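# Unload three bladed and round-nosed sand cores onto plywood

## Task

Lift three sand cores out of the mould and set them down on the plywood boards next to it, then release them. The three are the long core with the rounded nose and the two upright bladed cores in the mould half on the robot's right. The remaining two cores must stay upright in the mould.

## Robot and tools

ROBOT. There are two 6-joint arms, left_arm and right_arm, each with a parallel gripper. The joint order in every row and every per-joint list is waist, shoulder, elbow, wrist pitch, wrist yaw, wrist roll. Stated ranges in rad: waist -2.618 to 3.054, shoulder 0.000 to 3.142, elbow 0.000 to 3.142, wrist pitch -1.571 to 1.571, wrist yaw -1.571 to 1.571, wrist roll -2.094 to 2.094. The true end of a joint may differ from these by up to 0.059 rad.

FRAMES. The scene frame has its origin at table-top height, halfway between the nominal bases. +x points out over the table, +z points up, and left_arm sits on the +y side. Image left and right do not follow this. The calibrated bases, in the scene frame, are left_arm at (+0.031, +0.345, 0) m with quat_wxyz (+1.000, 0, 0, +0.008), and right_arm at (+0.030, -0.335, 0) m with quat_wxyz (+1.000, 0, 0, -0.014). Both have +z up. Each arm reports end_effector_position (m) and end_effector_quat_wxyz in its own base frame. These can be off by a few cm, more at long reach. That point lies between the finger pads, about 1 cm short of the tips. The fingers point along the gripper's +z and open along its y. The cameras are cam_left_wrist and cam_right_wrist, both 896x504 and carried on the wrists.

ROW FORMAT. A row is one flat list of 14 numbers, each in [-1, 1], and it always covers both arms. Numbers 1-6 are left_arm joint offsets and number 7 is the left opening. Numbers 8-13 are right_arm joint offsets and number 14 is the right opening. Joint numbers are offsets, not poses. They count from the Joint targets in force when the action (or move) begins, never from the previous row. On this scale 1.0 equals 2.224 rad for waist, shoulder and elbow, and 8.485 rad for the three wrist joints. The opening is absolute: +1 is fully open and -1 is shut. Sending 0 offsets re-commands the current targets. To keep a gripper as it is, resend its current command, because a 0 there means half-closed.

execute_actions(actions, cameras). actions is a list of actions. Each action is a list of up to 15 rows, and each row is applied for one 1/30 s step. If an action has fewer rows, its last row is held for the remaining steps. An empty list only returns state and images. An action is refused for both arms if it would push a joint more than 0.059 rad beyond its range. A malformed action refuses the whole call. cameras is a list of camera names: omitted, null or ["all"] gives every camera, and [] gives none.

move(target, speed, blend, opening_speed, blocking, cameras). target is either one 14-number row or a list of up to 15 rows. Every row's offsets count from the same starting Joint targets. All joints travel in step, so gripper paths curve, and they do not avoid obstacles or the other arm. speed is in rad/s, from 0.01 to 12.57 (default 0.5), and applies to the joint with the longest travel. You may give one value per target. blend in rad rounds the corners at intermediate targets. opening_speed is in units per second on the -1..1 scale, at least 0.2; set it low to close gently. With blocking=false the call returns after about 0.5 s while motion continues. The result adds a move: line reporting done, off_target, moving, held or fault, plus limits=held if steps were withheld. Gripper changes in later targets take effect only after the arms come to rest there.

wait(seconds). Lets the scene run for 0 to 10 s while the arms hold their commands. stop() brakes a running move and needs some distance to do it. zoom_image(camera, region) enlarges part of the latest image from cam_left_wrist or cam_right_wrist. region is [x0, y0, x1, y1] in pixels, at most 504x504. finished_scene(scene) ends the current scene; pass its number.

RESULTS. Joint positions and Joint velocities give one block per arm: six joints (rad, rad/s), then the pad gap (m, m/s; 0.094 means fully open). Joint targets is the base that your next offsets count from. Tool commands shows the current gripper commands. grip_measured is the actual opening on the command scale. It reads up to about 2.7 mm wide when empty and a few mm narrower than a firmly squeezed part. grip_effort_nm is the motor effort, negative when closing, and it is not a clean contact signal. Joint torques include gravity. Joints 1-3 wrap at ±28 N m. Other lines: "joint sent to its limit"; "joint command not followed", meaning the clearance check altered the targets; "within noise" for velocities; MOTOR HOT at 75 °C. An OVER-TEMPERATURE FAULT at 90 °C folds that arm, which then stays idle.

LIMITS ON MOTION. Each control step keeps a joint target within 0.339 rad of the measured angle for the big joints and 2.2 rad for the wrists. Targets that would move the gripper more than 200 mm at once are scaled back. Large motions therefore take several actions. If an arm is pressing on something or has been dragged, command its targets back past its measured positions.

CAUTIONS. Cores can crack or crush, so close slowly and only just past first contact, and open well above grip_measured to release. Never let a core fall, leave anything off the table, or let go of a core while it is still moving. Avoid fast contact, hard pushes and any press between the two arms or grippers; the cables count as contact. Do not hold loads or stay stretched out for long, because motors heat up. Loose objects may occasionally be nudged by an outside push. While you think, the robot holds its last command, but any running move carries on.

Each tool is called after "Emit:" as name(argument=value, ...) on one line, values as JSON.

## Session

Emit:
execute_actions(actions=[], cameras=[])

Scene clock: 0.00 s.
left_arm: end_effector_position=(+0.3493, -0.0518, +0.2095) grip_measured=+1.000 grip_effort_nm=n/a end_effector_quat_wxyz=(+0.534, -0.007, +0.815, -0.226) | right_arm: end_effector_position=(+0.3046, +0.0783, +0.1820) grip_measured=+1.000 grip_effort_nm=n/a end_effector_quat_wxyz=(+0.477, +0.034, +0.863, +0.162)
Joint positions: left_arm=[0.059 1.017 0.578 0.071 0.424 -0.25 0.094] | right_arm=[0.21 0.854 0.562 -0.224 -0.068 0.329 0.094]
Joint velocities: within noise
Joint torques (N m): no reading
Heat: left arm: 30 °C; right arm: 31 °C.
Joint targets: left_arm=[0.059 1.010 0.587 0.072 0.427 -0.248] | right_arm=[0.210 0.847 0.574 -0.220 -0.067 0.327]
Tool commands: left_gripper/opening=+1.0 right_gripper/opening=+1.0
No camera images: "cameras" was empty.

Emit:
move(target=[-0.1614,0.1754,0.6353,-0.1931,-0.0503,0.0292,1,0.0405,0.2487,0.6412,-0.1591,0.0079,-0.0385,1], speed=1.0)

Scene clock: 5.50 s.
left_arm: end_effector_position=(+0.2717, -0.0825, +0.3594) grip_measured=+1.000 grip_effort_nm=0.032 end_effector_quat_wxyz=(+0.292, +0.137, +0.945, -0.048) | right_arm: end_effector_position=(+0.2723, +0.0845, +0.3569) grip_measured=+1.000 grip_effort_nm=0.027 end_effector_quat_wxyz=(+0.289, -0.137, +0.946, +0.047)
Joint positions: left_arm=[-0.293 1.392 1.981 -1.558 0.009 -0.007 0.094] | right_arm=[0.293 1.396 1.975 -1.557 -0.008 0.007 0.094]
Joint velocities: within noise
Joint torques (N m): left_arm=[-0.54 -2.56 5.38 1.46 -0.07 0.03] | right_arm=[0.66 -2.69 6.2 0.88 0.07 -0.11]
Heat: left arm: 32 °C; right arm: 32 °C.
Joint targets: left_arm=[-0.300 1.400 2.000 -1.567 0.000 -0.001] | right_arm=[0.300 1.401 2.000 -1.570 0.000 0.000]
move: done

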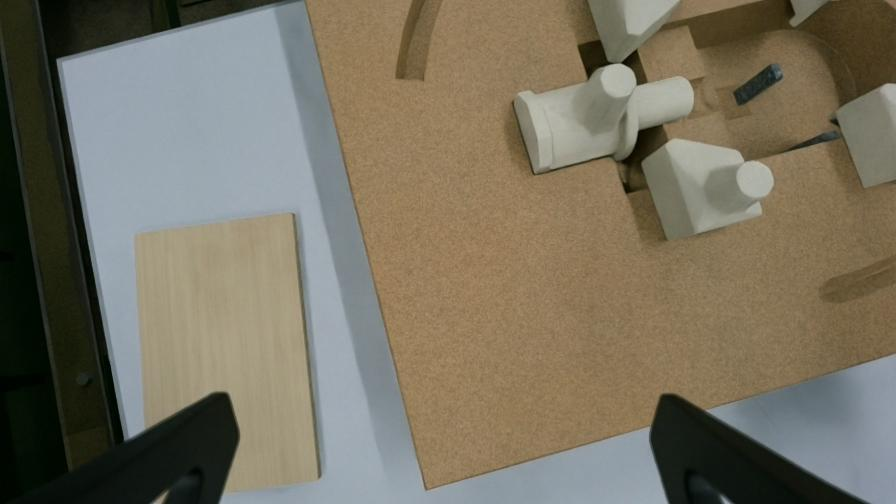

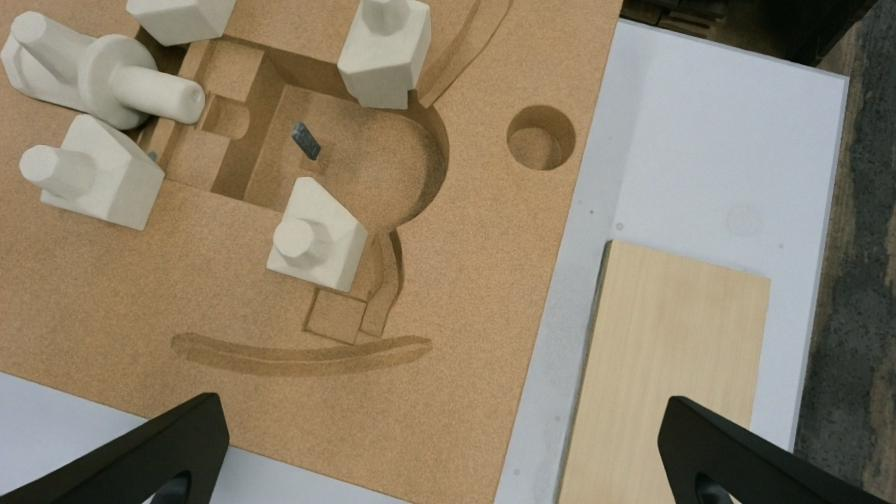

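Emit:
move(target=[-0.1093,-0.0036,-0.3826,0.1355,0,0,1,0.1268,-0.3161,-0.6407,0.1536,0,0,1], speed=1.0)

Scene clock: 21.80 s.
left_arm: end_effector_position=(+0.3606, -0.2149, +0.2250) grip_measured=+1.000 grip_effort_nm=0.032 end_effector_quat_wxyz=(+0.418, +0.237, +0.869, -0.120) | right_arm: end_effector_position=(+0.2482, +0.1630, +0.2172) grip_measured=+1.000 grip_effort_nm=0.022 end_effector_quat_wxyz=(+0.520, -0.237, +0.805, +0.157)
Joint positions: left_arm=[-0.537 1.392 1.157 -0.437 0.007 -0.007 0.094] | right_arm=[0.575 0.709 0.582 -0.295 -0.005 0.006 0.094]
Joint velocities: within noise
Joint torques (N m): left_arm=[-0.38 -5.11 5.24 2.13 -0.07 0.02] | right_arm=[0.64 -1.21 5.82 1.75 0.04 -0.1]
Heat: left arm: 32 °C; right arm: 33 °C.
Joint targets: left_arm=[-0.543 1.392 1.150 -0.417 0.000 -0.001] | right_arm=[0.582 0.697 0.575 -0.267 0.000 0.000]
move: done

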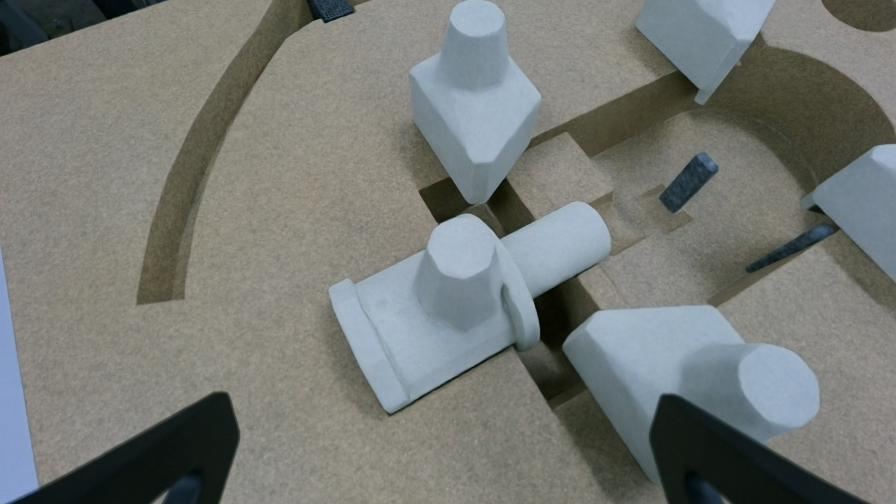

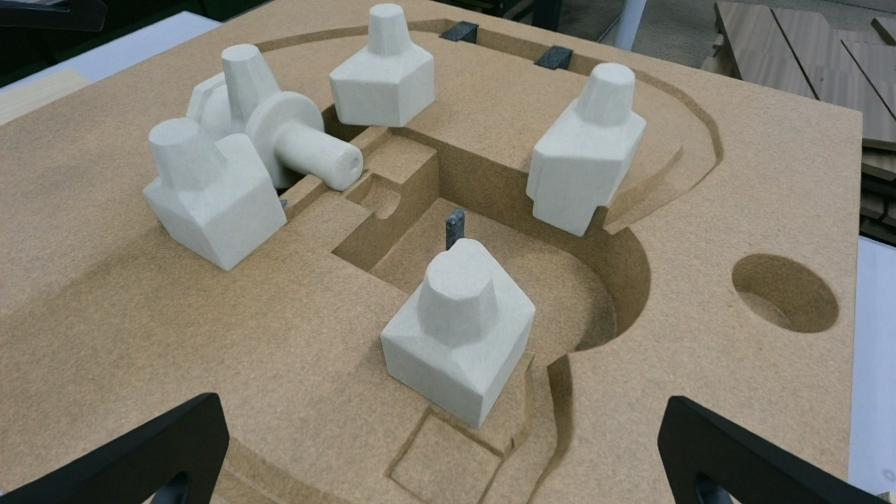

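Emit:
move(target=[-0.0045,0.1297,0.036,0.0236,0,0,1,-0.0067,0.2076,0.0054,0.0529,0,0,1], speed=0.4)

Scene clock: 37.63 s.
left_arm: end_effector_position=(+0.4108, -0.2482, +0.1627) grip_measured=+1.000 grip_effort_nm=0.032 end_effector_quat_wxyz=(+0.402, +0.242, +0.876, -0.117) | right_arm: end_effector_position=(+0.3166, +0.2072, +0.1742) grip_measured=+1.000 grip_effort_nm=0.027 end_effector_quat_wxyz=(+0.518, -0.237, +0.807, +0.156)
Joint positions: left_arm=[-0.543 1.668 1.199 -0.239 0.007 -0.007 0.094] | right_arm=[0.575 1.158 0.582 0.148 -0.005 0.005 0.094]
Joint velocities: within noise
Joint torques (N m): left_arm=[-0.7 -6.37 8.17 2.11 -0.05 0.01] | right_arm=[-0.64 -3.02 6.54 1.84 0.04 -0.1]
Heat: left arm: 33 °C; right arm: 37 °C.
Joint targets: left_arm=[-0.553 1.680 1.230 -0.217 0.000 -0.001] | right_arm=[0.567 1.159 0.587 0.182 0.000 0.000]
move: done

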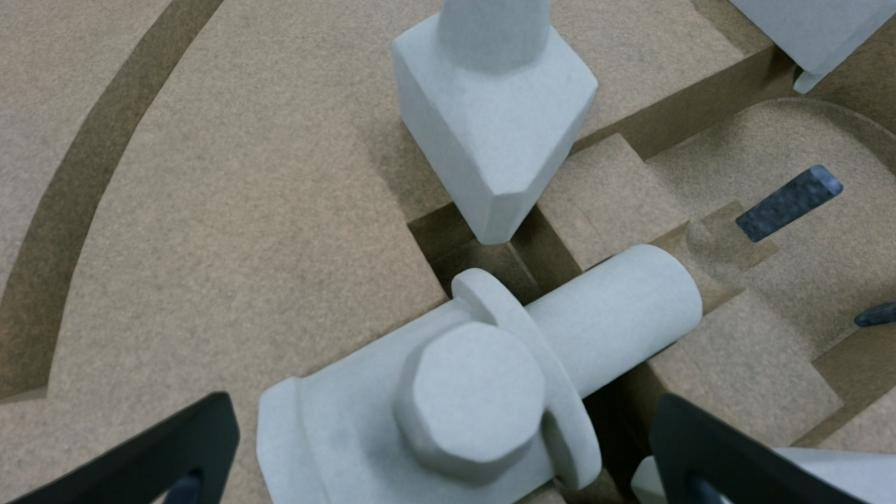

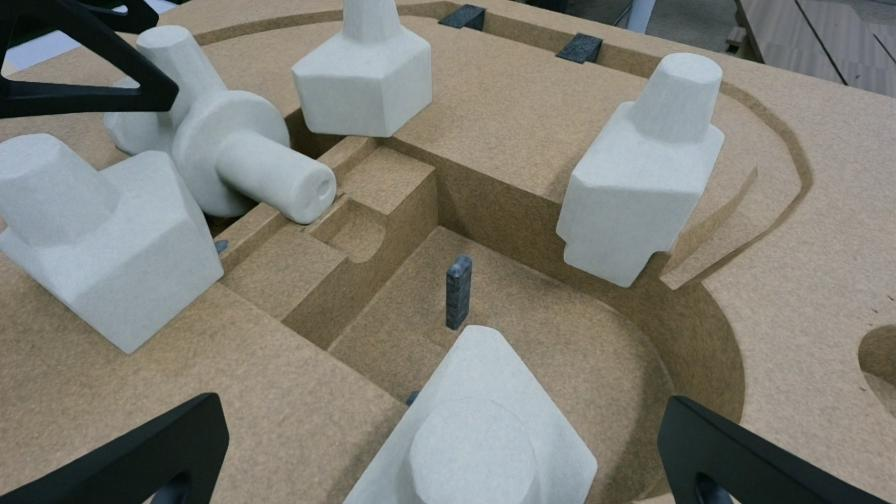

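Emit:
move(target=[-0.0063,0,0,0,0,0,1,-0.0063,0,-0.018,0.0035,0,0,1], speed=0.3)

Scene clock: 43.47 s.
left_arm: end_effector_position=(+0.4068, -0.2549, +0.1628) grip_measured=+1.000 grip_effort_nm=0.032 end_effector_quat_wxyz=(+0.401, +0.249, +0.873, -0.120) | right_arm: end_effector_position=(+0.3180, +0.2019, +0.1691) grip_measured=+1.000 grip_effort_nm=0.027 end_effector_quat_wxyz=(+0.520, -0.232, +0.807, +0.153)
Joint positions: left_arm=[-0.559 1.668 1.199 -0.239 0.007 -0.007 0.094] | right_arm=[0.561 1.158 0.557 0.177 -0.004 0.005 0.094]
Joint velocities: within noise
Joint torques (N m): left_arm=[-0.5 -6.31 8.17 2.1 -0.05 0.01] | right_arm=[-0.68 -2.99 5.38 1.8 0.03 -0.1]
Heat: left arm: 33 °C; right arm: 38 °C.
Joint targets: left_arm=[-0.567 1.680 1.230 -0.217 0.000 -0.001] | right_arm=[0.553 1.159 0.547 0.212 0.000 0.000]
move: done

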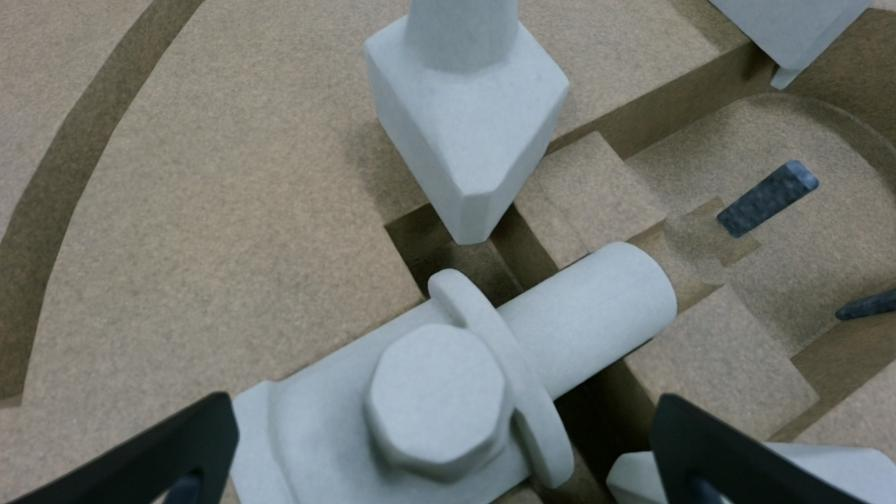

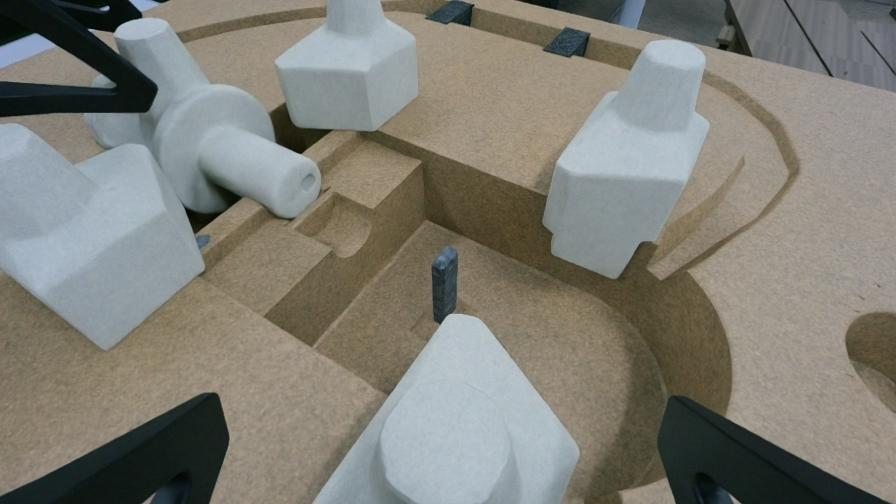

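Emit:
move(target=[[0.001,0,0,0,0,0,1,0,0,-0.015,0.003,0,0,1],[0.001,0,0,0,0,0,-0.9,0,0,-0.015,0.003,0,0,-0.9]], speed=0.3, opening_speed=0.6)

Scene clock: 50.50 s.
left_arm: end_effector_position=(+0.4074, -0.2541, +0.1630) grip_measured=-0.401 grip_effort_nm=-0.994 end_effector_quat_wxyz=(+0.402, +0.248, +0.874, -0.118) | right_arm: end_effector_position=(+0.3150, +0.1995, +0.1599) grip_measured=-0.352 grip_effort_nm=-1.009 end_effector_quat_wxyz=(+0.518, -0.233, +0.809, +0.151)
Joint positions: left_arm=[-0.559 1.668 1.199 -0.238 0.001 -0.007 0.028] | right_arm=[0.561 1.158 0.524 0.203 -0.002 0.002 0.03]
Joint velocities: within noise
Joint torques (N m): left_arm=[-0.43 -6.31 8.31 2.12 0 0.01] | right_arm=[-0.66 -2.93 5.3 1.8 0 -0.05]
Heat: left arm: 34 °C; right arm: 38 °C.
Joint targets: left_arm=[-0.565 1.680 1.230 -0.216 0.000 -0.001] | right_arm=[0.553 1.159 0.514 0.237 0.000 0.000]
move: done

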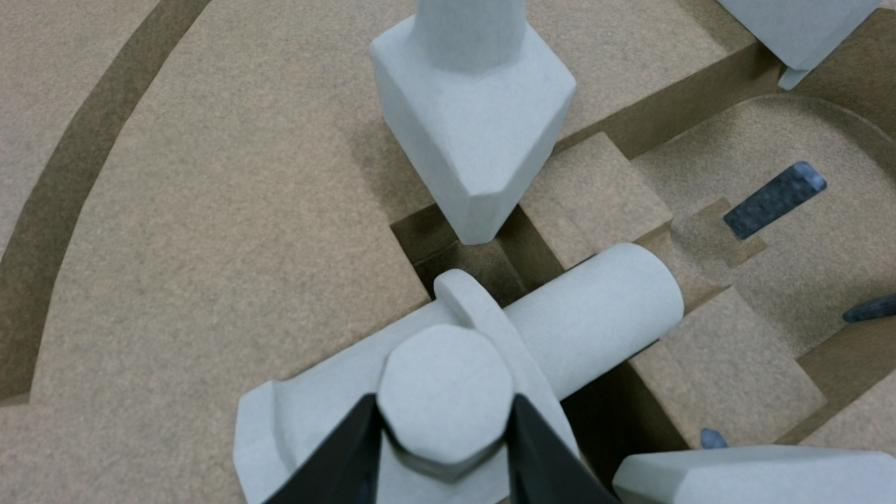

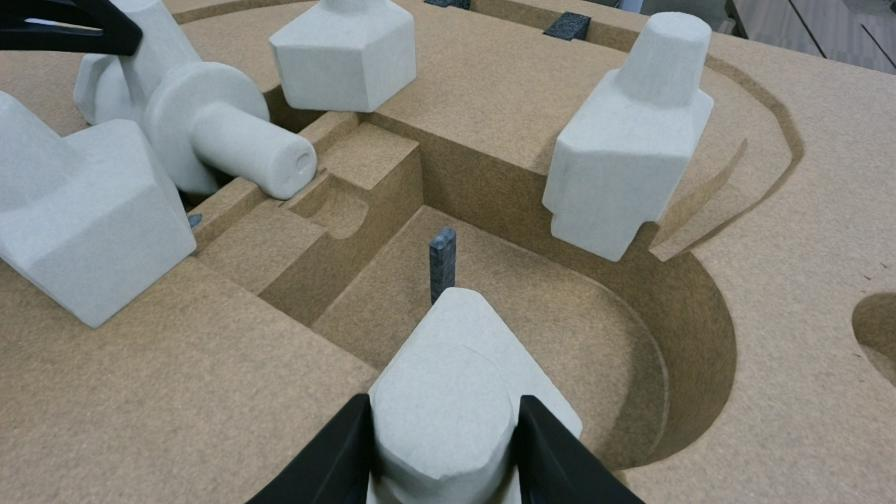

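Emit:
move(target=[[0,-0.0099,0.0962,-0.0207,0,0,-0.9,0,-0.0315,0.108,-0.0295,0,0,-0.9],[0,0,0.2149,-0.0492,0,0,-0.9,0,-0.0297,0.2248,-0.059,0,0,-0.9]], speed=0.3, blend=0.05)

Scene clock: 59.77 s.
left_arm: end_effector_position=(+0.4034, -0.2511, +0.2560) grip_measured=-0.401 grip_effort_nm=-0.999 end_effector_quat_wxyz=(+0.370, +0.252, +0.888, -0.107) | right_arm: end_effector_position=(+0.3163, +0.2003, +0.2499) grip_measured=-0.354 grip_effort_nm=-1.004 end_effector_quat_wxyz=(+0.481, -0.239, +0.832, +0.140)
Joint positions: left_arm=[-0.559 1.689 1.648 -0.738 -0.001 -0.006 0.028] | right_arm=[0.561 1.13 0.955 -0.348 -0.002 0.002 0.03]
Joint velocities: within noise
Joint torques (N m): left_arm=[-0.4 -8.08 10.59 2.94 0.04 0.01] | right_arm=[-0.66 -6.05 11.04 2.22 0.01 -0.06]
Heat: left arm: 35 °C; right arm: 39 °C.
Joint targets: left_arm=[-0.565 1.680 1.708 -0.634 0.000 0.000] | right_arm=[0.553 1.093 1.014 -0.263 0.000 0.000]
move: off_target (left_arm, right_arm); left_arm: the wrist pitch is farthest, 0.105 rad from its target; right_arm: the wrist pitch is farthest, 0.084 rad from its target

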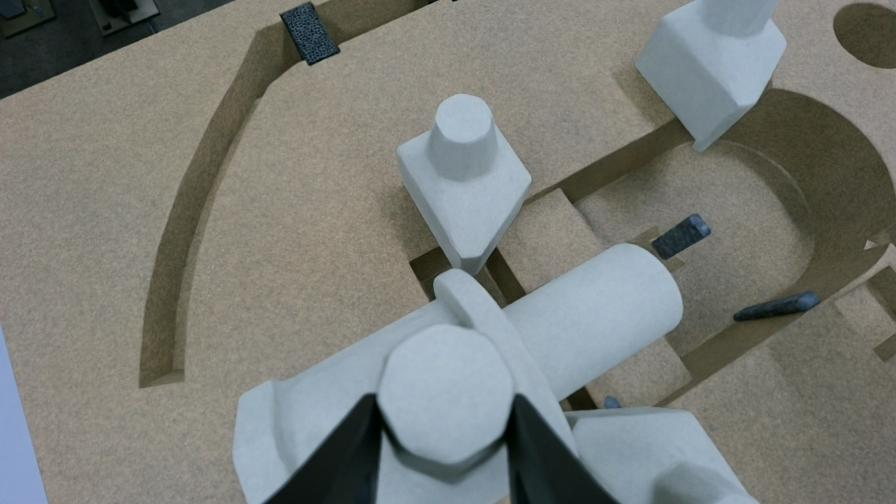

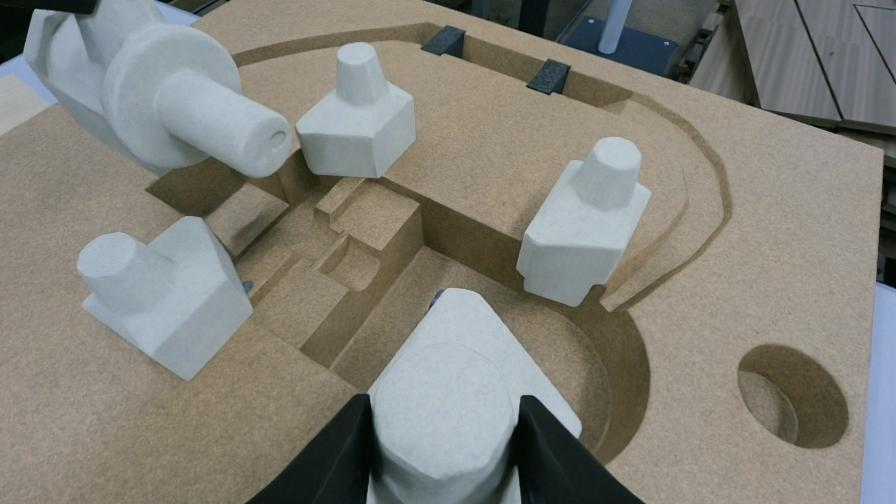

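Emit:
move(target=[[0,0,0.054,-0.0141,0,0,-0.9,0,0,0.0674,-0.0177,0,0,-0.9],[0.2219,-0.1639,-0.1126,-0.0147,-0.0112,-0.0095,-0.9,-0.3835,0.0931,0.1691,-0.0468,-0.0354,0,-0.9],[0.4438,-0.3278,-0.2792,-0.0152,-0.0224,-0.0189,-0.9,-0.6308,0.4735,0.3588,-0.1265,-0.1061,0,-0.9],[0.4438,-0.3602,-0.455,0.0224,-0.0224,-0.0189,-0.9,-0.6308,0.4883,0.3098,-0.1097,-0.1061,0,-0.9]], speed=[0.5,0.6,0.6,0.25], blend=0.08)

Scene clock: 90.40 s.
left_arm: end_effector_position=(+0.2466, +0.1423, +0.1502) grip_measured=-0.402 grip_effort_nm=-0.994 end_effector_quat_wxyz=(+0.358, -0.290, +0.879, +0.125) | right_arm: end_effector_position=(+0.3614, -0.2123, +0.0874) grip_measured=-0.355 grip_effort_nm=-1.009 end_effector_quat_wxyz=(+0.126, +0.396, +0.825, +0.384)
Joint positions: left_arm=[0.415 0.923 0.678 -0.563 -0.167 -0.155 0.028] | right_arm=[-0.852 2.178 1.705 -1.193 -0.827 0.001 0.03]
Joint velocities: within noise
Joint torques (N m): left_arm=[0.55 -4.68 7.02 3.06 -0.33 -0.13] | right_arm=[0.13 -9.72 4.68 -0.03 -1.07 -0.05]
Heat: left arm: 44 °C; right arm: 42 °C.
Joint targets: left_arm=[0.422 0.879 0.696 -0.444 -0.190 -0.161] | right_arm=[-0.850 2.179 1.703 -1.194 -0.901 0.000]
move: off_target (left_arm, right_arm); blend cut to 0.0751 rad at target 1; left_arm: the wrist pitch is farthest, 0.119 rad from its target; right_arm: the wrist yaw is farthest, 0.073 rad from its target

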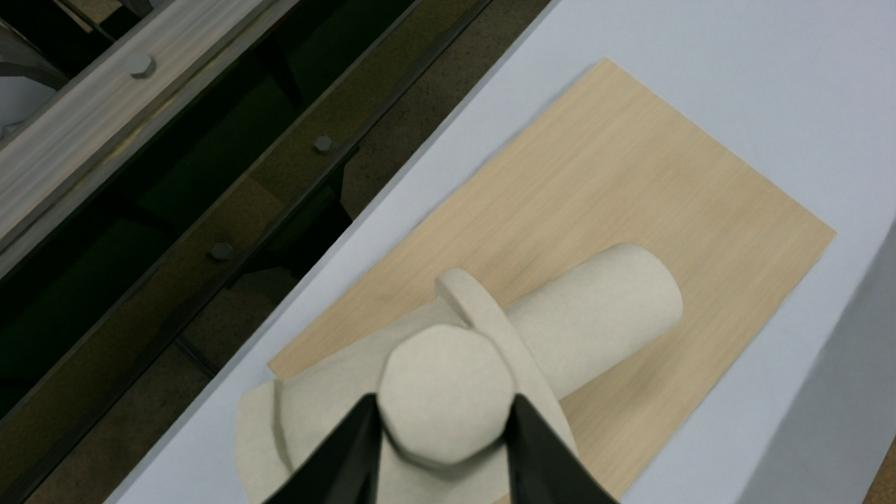

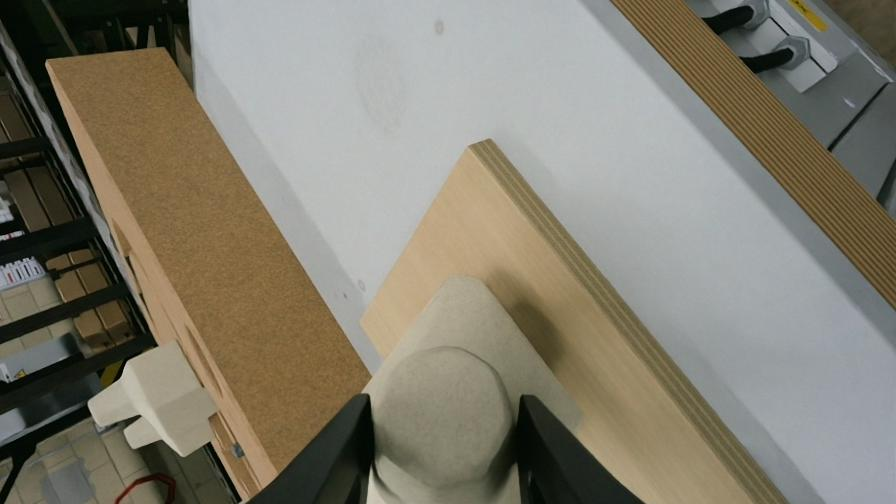

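Emit:
move(target=[-0.0879,0.0454,-0.0162,0.0229,-0.0137,-0.0114,-0.9,0,0.0513,-0.0022,-0.0014,0,0,-0.9], speed=0.1)

Scene clock: 100.73 s.
left_arm: end_effector_position=(+0.2877, +0.1182, +0.1511) grip_measured=-0.402 grip_effort_nm=-0.999 end_effector_quat_wxyz=(+0.406, -0.270, +0.865, +0.118) | right_arm: end_effector_position=(+0.3682, -0.2039, +0.0648) grip_measured=-0.355 grip_effort_nm=-1.009 end_effector_quat_wxyz=(+0.105, +0.411, +0.793, +0.438)
Joint positions: left_arm=[0.235 0.993 0.644 -0.38 -0.267 -0.251 0.028] | right_arm=[-0.852 2.271 1.705 -1.191 -0.92 0.011 0.03]
Joint velocities: within noise
Joint torques (N m): left_arm=[-0.57 -2.84 6.9 3.27 -0.53 -0.14] | right_arm=[0.14 -8.43 4.08 -0.29 -0.21 -0.16]
Heat: left arm: 46 °C; right arm: 38 °C.
Joint targets: left_arm=[0.227 0.980 0.660 -0.249 -0.306 -0.258] | right_arm=[-0.850 2.294 1.698 -1.206 -0.900 0.000]
move: off_target (left_arm); left_arm: the wrist pitch is farthest, 0.130 rad from its target

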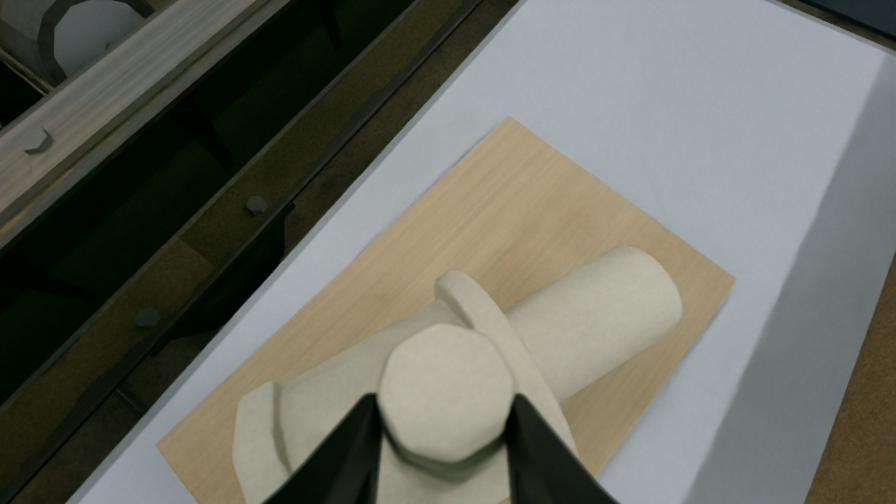

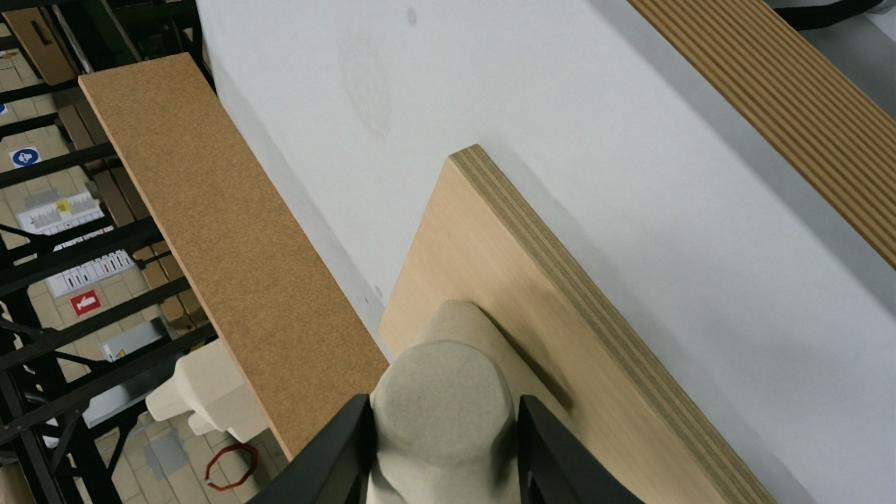

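Emit:
move(target=[0,0.0166,-0.0562,0.0191,0,0,-0.9,0,0.006,-0.016,0.002,0.002,0,-0.9], speed=0.06)

Scene clock: 107.60 s.
left_arm: end_effector_position=(+0.2934, +0.1209, +0.1272) grip_measured=-0.402 grip_effort_nm=-1.004 end_effector_quat_wxyz=(+0.425, -0.273, +0.855, +0.120) | right_arm: end_effector_position=(+0.3662, -0.1995, +0.0623) grip_measured=-0.355 grip_effort_nm=-1.004 end_effector_quat_wxyz=(+0.099, +0.414, +0.786, +0.447)
Joint positions: left_arm=[0.235 1.022 0.528 -0.193 -0.275 -0.253 0.028] | right_arm=[-0.853 2.273 1.686 -1.191 -0.936 0.011 0.03]
Joint velocities: within noise
Joint torques (N m): left_arm=[-0.55 -2.32 6.11 3.04 -0.44 -0.1] | right_arm=[0.23 -7.5 2.84 -0.16 0.11 -0.16]
Heat: left arm: 48 °C; right arm: 37 °C.
Joint targets: left_arm=[0.227 1.017 0.535 -0.088 -0.306 -0.258] | right_arm=[-0.850 2.307 1.662 -1.189 -0.883 0.000]
move: off_target (left_arm, right_arm); left_arm: the wrist pitch is farthest, 0.106 rad from its target; right_arm: the wrist yaw is farthest, 0.053 rad from its target

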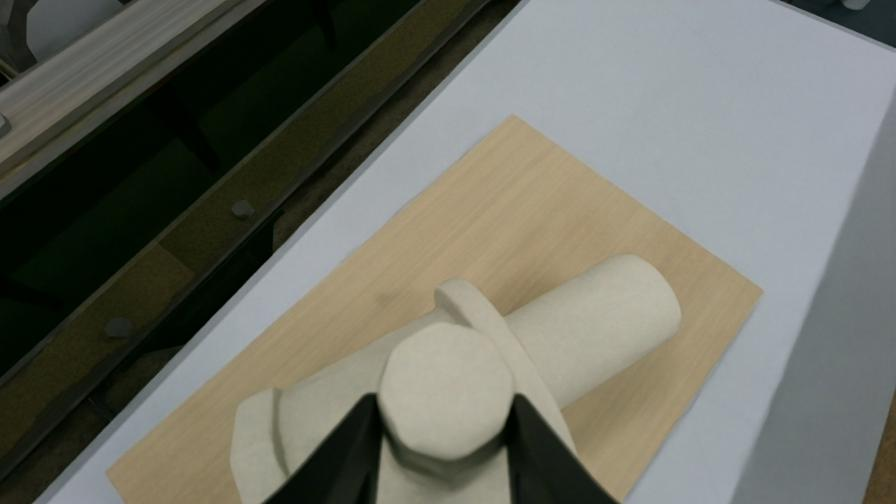

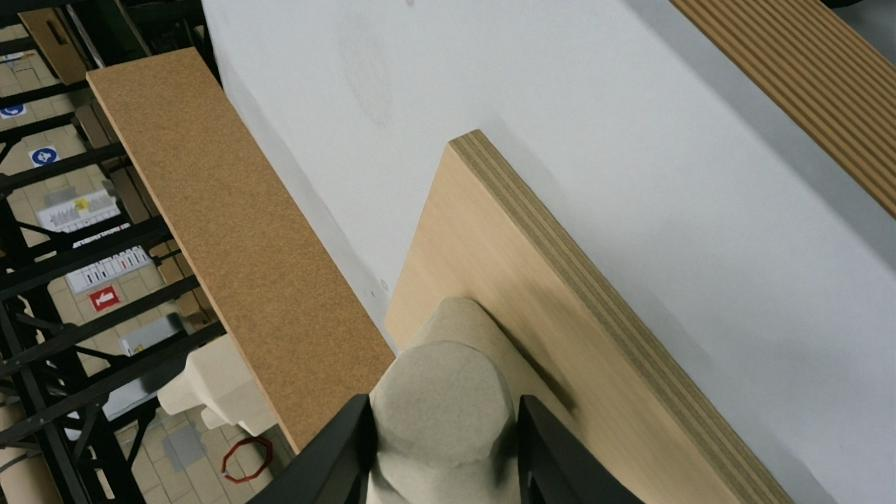

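Emit:
move(target=[[0,0.011,-0.0187,0.0066,0,0,-0.9,0,-0.004,0.008,0,-0.004,0,-0.9],[0,0.011,-0.0187,0.0066,0,0,-0.9,0,-0.004,0.008,0,-0.004,0,0.0],[0,0.011,-0.0187,0.0066,0,0,-0.9,-0.08,-0.02,0.07,-0.006,-0.004,0,0.0],[0,0.011,-0.0187,0.0066,0,0,-0.9,-0.08,-0.1,0.2,-0.02,0.1,0,0.0]], speed=[0.05,0.3,0.3,0.4], opening_speed=0.6)

Scene clock: 121.67 s.
left_arm: end_effector_position=(+0.2990, +0.1243, +0.1264) grip_measured=-0.402 grip_effort_nm=-0.999 end_effector_quat_wxyz=(+0.444, -0.276, +0.844, +0.124) | right_arm: end_effector_position=(+0.2393, -0.3817, +0.1493) grip_measured=-0.003 grip_effort_nm=0.173 end_effector_quat_wxyz=(+0.090, +0.491, +0.866, -0.027)
Joint positions: left_arm=[0.235 1.038 0.496 -0.102 -0.287 -0.253 0.028] | right_arm=[-1.03 2.121 2.079 -1.345 -0.042 0.007 0.047]
Joint velocities: within noise
Joint torques (N m): left_arm=[-0.54 -1.84 5.23 2.68 -0.32 -0.13] | right_arm=[0.16 -12.78 7.51 0.29 0.04 -0.11]
Heat: left arm: 48 °C; right arm: 38 °C.
Joint targets: left_arm=[0.227 1.042 0.493 -0.032 -0.306 -0.258] | right_arm=[-1.028 2.084 2.107 -1.359 -0.035 0.000]
move: off_target (left_arm, right_arm); left_arm: the wrist pitch is farthest, 0.070 rad from its target; right_arm: the shoulder is farthest, 0.036 rad from its target

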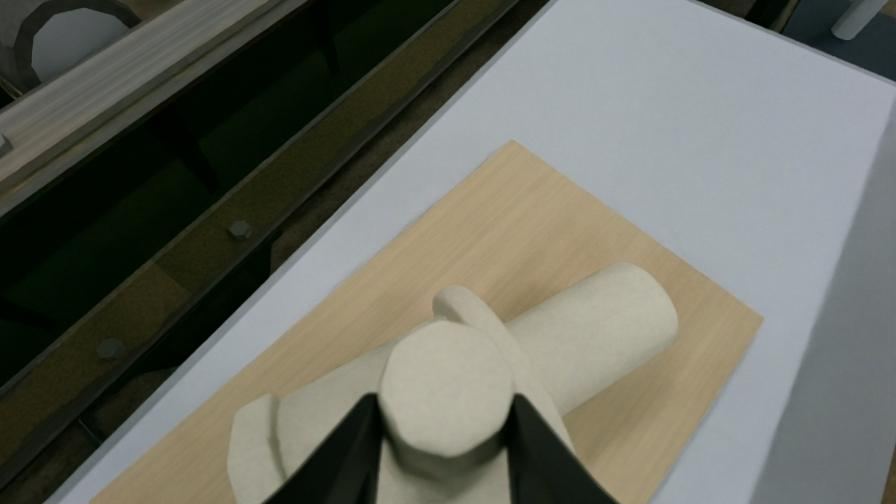

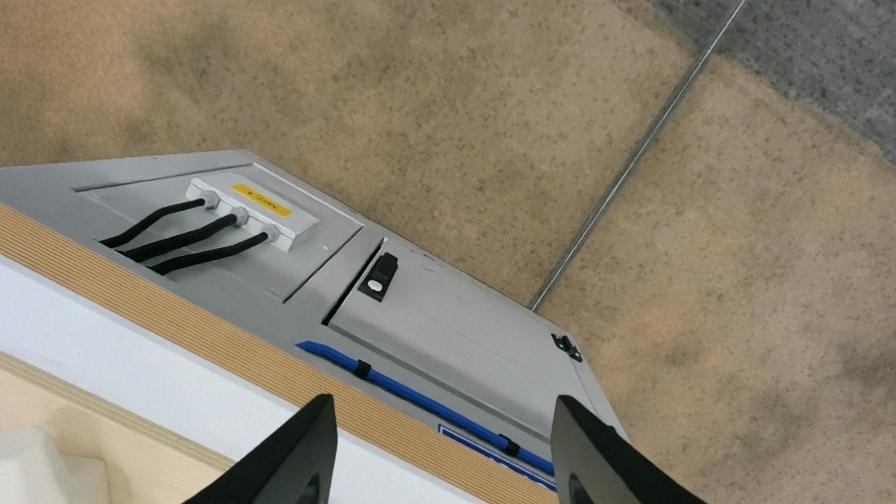

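Emit:
move(target=[[0,0,0,-0.0083,0,0,-0.9,0.2374,-0.3076,-0.0931,0.007,0.0041,0,1],[0,0,0,-0.0083,0,0,-0.9,0.6338,-0.3676,-0.5719,0.1651,0.0041,0,1]], speed=0.7, blend=0.1)

Scene clock: 139.47 s.
left_arm: end_effector_position=(+0.2986, +0.1242, +0.1257) grip_measured=-0.402 grip_effort_nm=-0.999 end_effector_quat_wxyz=(+0.442, -0.276, +0.844, +0.124) | right_arm: end_effector_position=(+0.3887, +0.1561, +0.2151) grip_measured=+0.997 grip_effort_nm=0.173 end_effector_quat_wxyz=(+0.527, -0.157, +0.829, +0.104)
Joint positions: left_arm=[0.235 1.038 0.496 -0.105 -0.287 -0.253 0.028] | right_arm=[0.378 1.29 0.843 0.01 -0.005 0.005 0.094]
Joint velocities: within noise
Joint torques (N m): left_arm=[-0.54 -1.76 5.23 1.95 -0.32 -0.12] | right_arm=[0.38 -6.2 5.76 1.76 0.04 -0.1]
Heat: left arm: 46 °C; right arm: 40 °C.
Joint targets: left_arm=[0.227 1.042 0.493 -0.102 -0.306 -0.258] | right_arm=[0.382 1.267 0.835 0.042 0.000 0.000]
move: done

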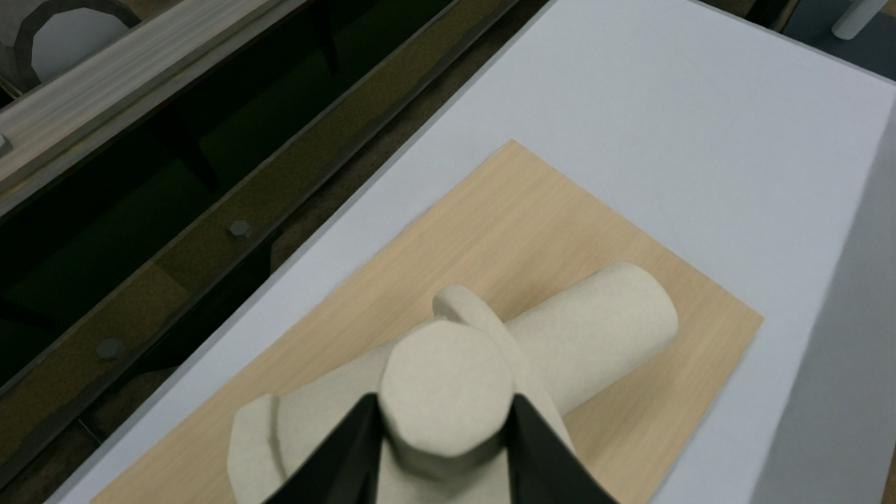

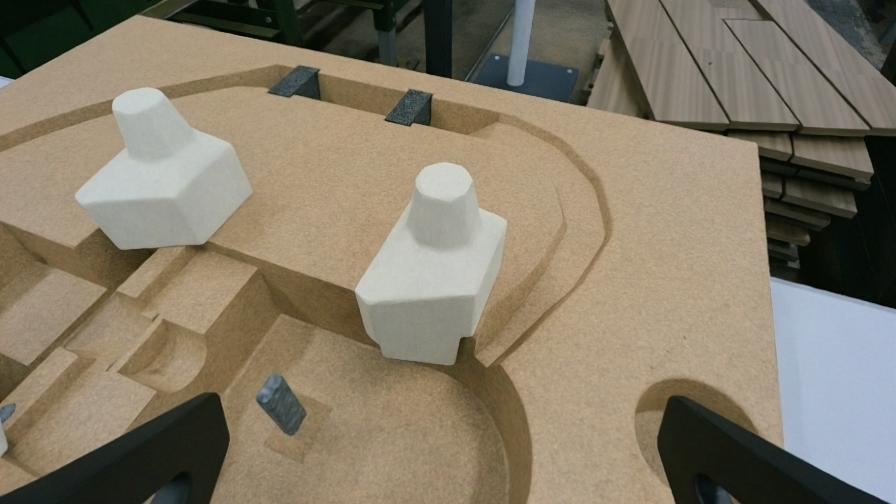

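Emit:
move(target=[0,0.0045,0,-0.0083,0,0,-0.9,0,0.1983,0.0971,0.0265,0,0,1], speed=0.35)

Scene clock: 149.73 s.
left_arm: end_effector_position=(+0.2978, +0.1240, +0.1247) grip_measured=-0.402 grip_effort_nm=-0.999 end_effector_quat_wxyz=(+0.440, -0.275, +0.846, +0.124) | right_arm: end_effector_position=(+0.4690, +0.1879, +0.1624) grip_measured=+0.997 grip_effort_nm=0.178 end_effector_quat_wxyz=(+0.520, -0.158, +0.833, +0.102)
Joint positions: left_arm=[0.235 1.038 0.496 -0.111 -0.287 -0.253 0.028] | right_arm=[0.378 1.701 1.015 0.232 -0.004 0.005 0.094]
Joint velocities: within noise
Joint torques (N m): left_arm=[-0.53 -1.06 5.34 1.26 -0.32 -0.13] | right_arm=[0.39 -6.78 8.83 1.8 0.03 -0.1]
Heat: left arm: 45 °C; right arm: 39 °C.
Joint targets: left_arm=[0.227 1.052 0.493 -0.172 -0.306 -0.258] | right_arm=[0.382 1.708 1.051 0.267 0.000 0.000]
move: off_target (left_arm, right_arm); left_arm: the wrist pitch is farthest, 0.062 rad from its target; right_arm: the elbow is farthest, 0.036 rad from its target

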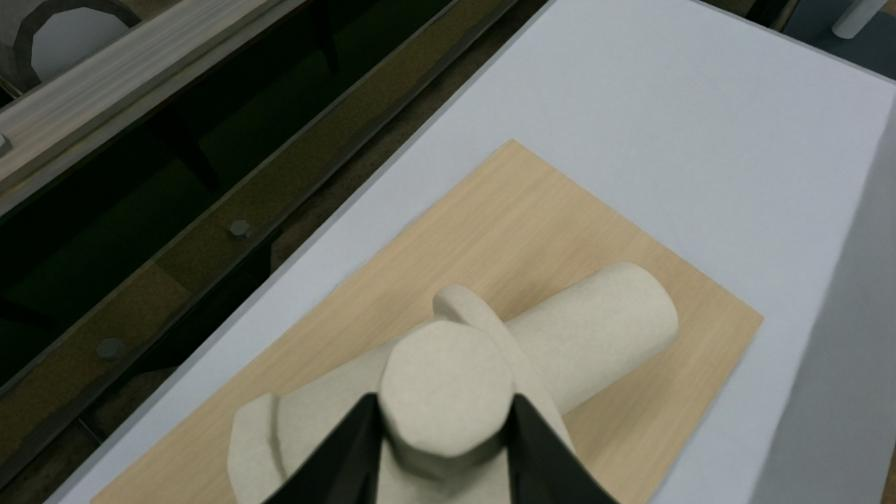

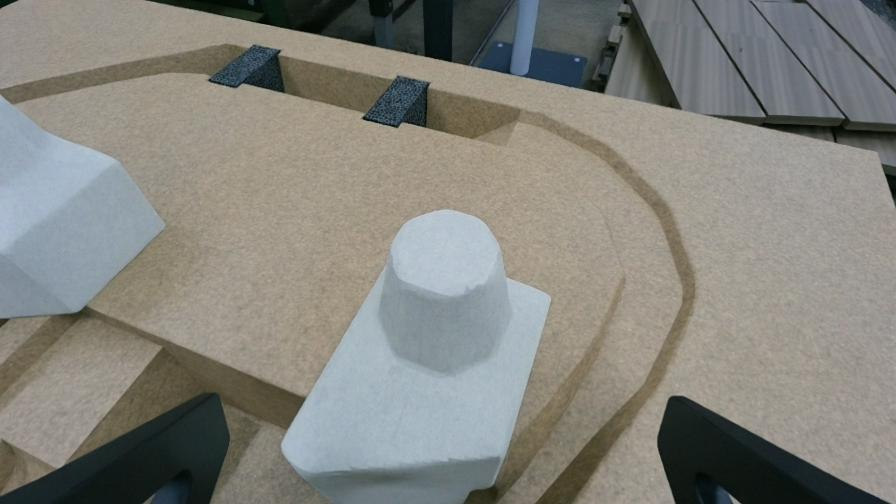

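Emit:
move(target=[[0,0.0045,0,-0.0083,0,0,-0.9,0,0.0625,0.0773,-0.0039,0,0,1],[0,0.0045,0,-0.0083,0,0,-0.05,0,0.0625,0.0773,-0.0039,0,0,-0.9]], speed=0.3, opening_speed=0.6)

Scene clock: 160.57 s.
left_arm: end_effector_position=(+0.2833, +0.1191, +0.1026) grip_measured=-0.052 grip_effort_nm=0.139 end_effector_quat_wxyz=(+0.388, -0.272, +0.871, +0.127) | right_arm: end_effector_position=(+0.5087, +0.2033, +0.1725) grip_measured=-0.396 grip_effort_nm=-1.004 end_effector_quat_wxyz=(+0.535, -0.156, +0.824, +0.104)
Joint positions: left_arm=[0.23 1.054 0.5 -0.214 -0.287 -0.253 0.045] | right_arm=[0.378 1.836 1.188 0.229 -0.003 0.004 0.028]
Joint velocities: within noise
Joint torques (N m): left_arm=[-0.2 -1.5 4.82 1.48 -0.32 -0.12] | right_arm=[0.4 -7.6 8.77 1.53 0.01 -0.09]
Heat: left arm: 42 °C; right arm: 39 °C.
Joint targets: left_arm=[0.227 1.061 0.493 -0.243 -0.306 -0.258] | right_arm=[0.382 1.847 1.223 0.234 0.000 0.000]
move: done; target 2's new numbers were sent with left_arm's wrist pitch 0.123 rad from that target

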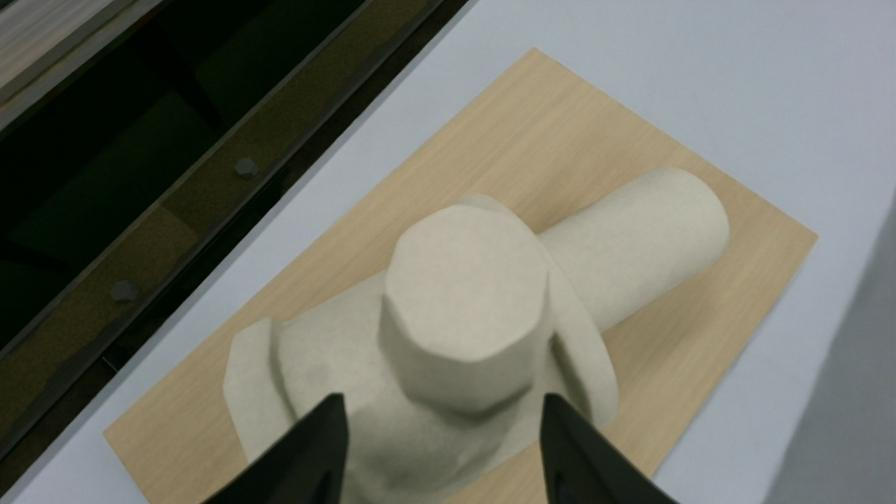

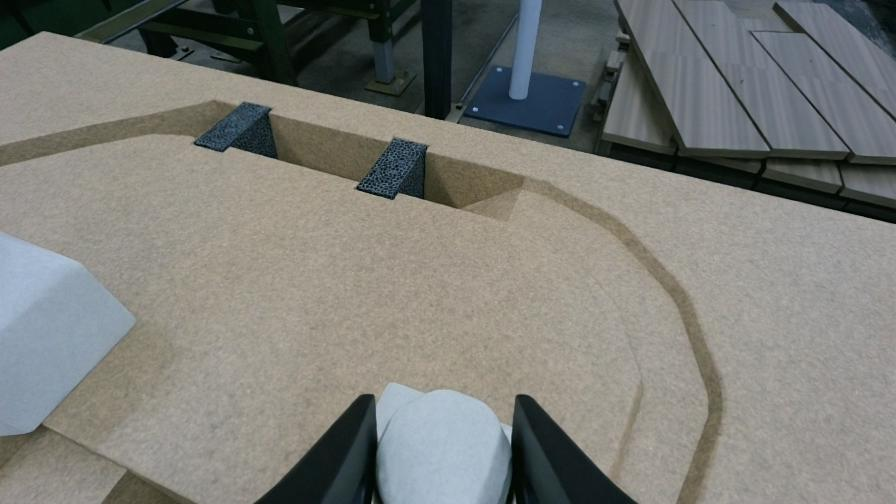

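Emit:
move(target=[[0,-0.075,0.015,-0.0236,0,0,-0.05,0,-0.0274,0.0854,-0.0224,0,0,-0.9],[0,-0.15,0.03,-0.0471,0,0,-0.05,0,-0.0342,0.1862,-0.0495,0,0,-0.9],[0,-0.2248,0.045,-0.0707,0,0,-0.05,-0.2167,-0.156,0.1695,-0.0983,-0.0118,0,-0.9],[0,-0.2248,0.045,-0.0707,0,0,-0.05,-0.5751,0.0418,0.246,-0.2103,-0.0436,0,-0.9],[0,-0.2248,0.045,-0.0707,0,0,-0.05,-0.5751,0.0495,0.148,-0.1943,-0.0436,0,-0.9]], speed=[0.3,0.4,0.6,0.7,0.2], blend=0.06)

Scene clock: 196.67 s.
left_arm: end_effector_position=(+0.1858, +0.0969, +0.1391) grip_measured=-0.052 grip_effort_nm=0.120 end_effector_quat_wxyz=(+0.351, -0.271, +0.887, +0.131) | right_arm: end_effector_position=(+0.2423, -0.2097, +0.0909) grip_measured=-0.397 grip_effort_nm=-1.004 end_effector_quat_wxyz=(-0.027, +0.445, +0.873, +0.198)
Joint positions: left_arm=[0.23 0.574 0.566 -0.841 -0.291 -0.253 0.045] | right_arm=[-0.902 1.955 1.555 -1.395 -0.337 0.003 0.028]
Joint velocities: within noise
Joint torques (N m): left_arm=[-0.18 0.01 7.82 1.68 -0.32 -0.1] | right_arm=[0.36 -7.94 4.52 -0.42 -0.48 -0.06]
Heat: left arm: 39 °C; right arm: 40 °C.
Joint targets: left_arm=[0.227 0.561 0.593 -0.843 -0.306 -0.258] | right_arm=[-0.897 1.957 1.552 -1.415 -0.370 0.000]
move: done

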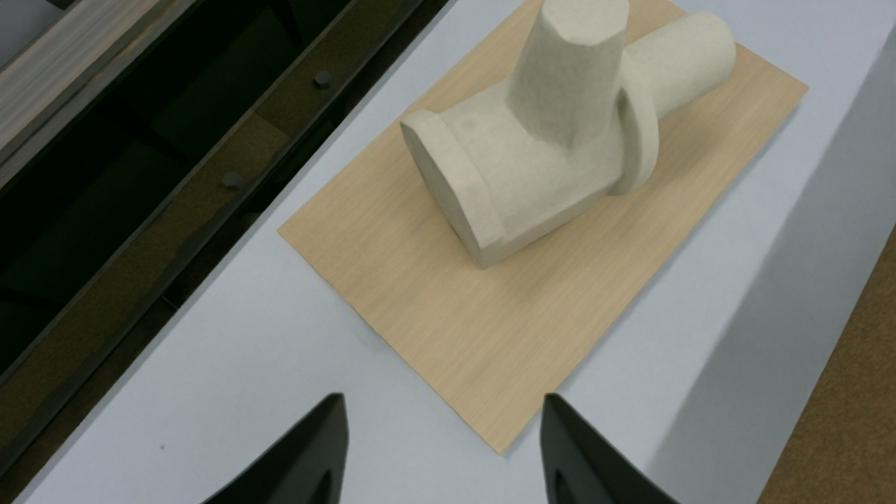

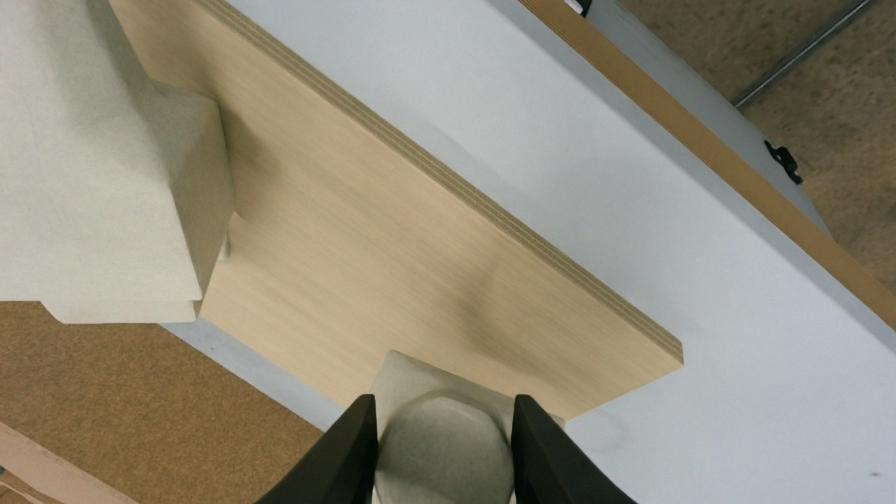

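Emit:
move(target=[0,0,0,0,0,0,-0.05,0,0.0454,-0.0027,0.0053,0,0,-0.9], speed=0.07, cameras=["cam_right_wrist"])

Scene clock: 210.47 s.
left_arm: end_effector_position=(+0.1858, +0.0969, +0.1390) grip_measured=-0.052 grip_effort_nm=0.115 end_effector_quat_wxyz=(+0.351, -0.271, +0.887, +0.131) | right_arm: end_effector_position=(+0.2472, -0.2128, +0.0612) grip_measured=-0.397 grip_effort_nm=-1.004 end_effector_quat_wxyz=(-0.048, +0.448, +0.867, +0.214)
Joint positions: left_arm=[0.23 0.574 0.566 -0.841 -0.291 -0.253 0.045] | right_arm=[-0.902 2.049 1.555 -1.355 -0.349 0.003 0.028]
Joint velocities: within noise
Joint torques (N m): left_arm=[-0.21 0.08 7.77 1.67 -0.32 -0.11] | right_arm=[0.36 -7.94 3.89 -0.49 -0.37 -0.06]
Heat: left arm: 39 °C; right arm: 40 °C.
Joint targets: left_arm=[0.227 0.561 0.593 -0.843 -0.306 -0.258] | right_arm=[-0.897 2.058 1.546 -1.370 -0.370 0.000]
move: done
Images, in order (width x height): cam_right_wrist 896x504.

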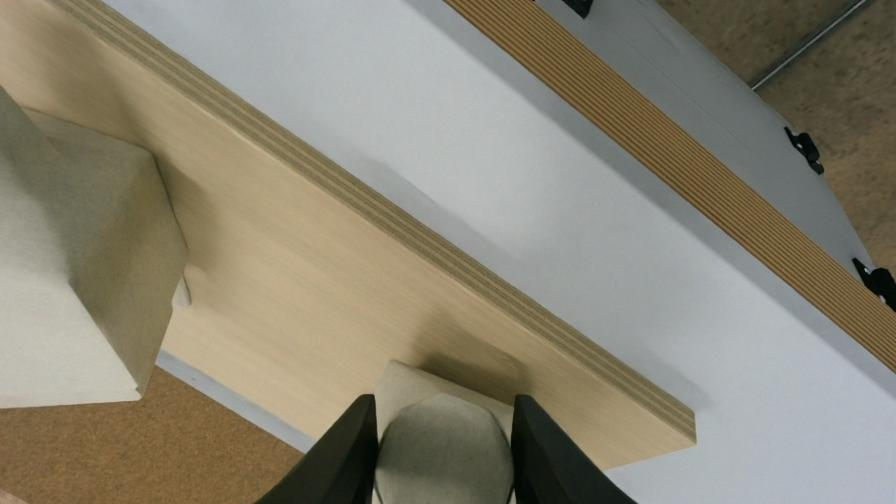

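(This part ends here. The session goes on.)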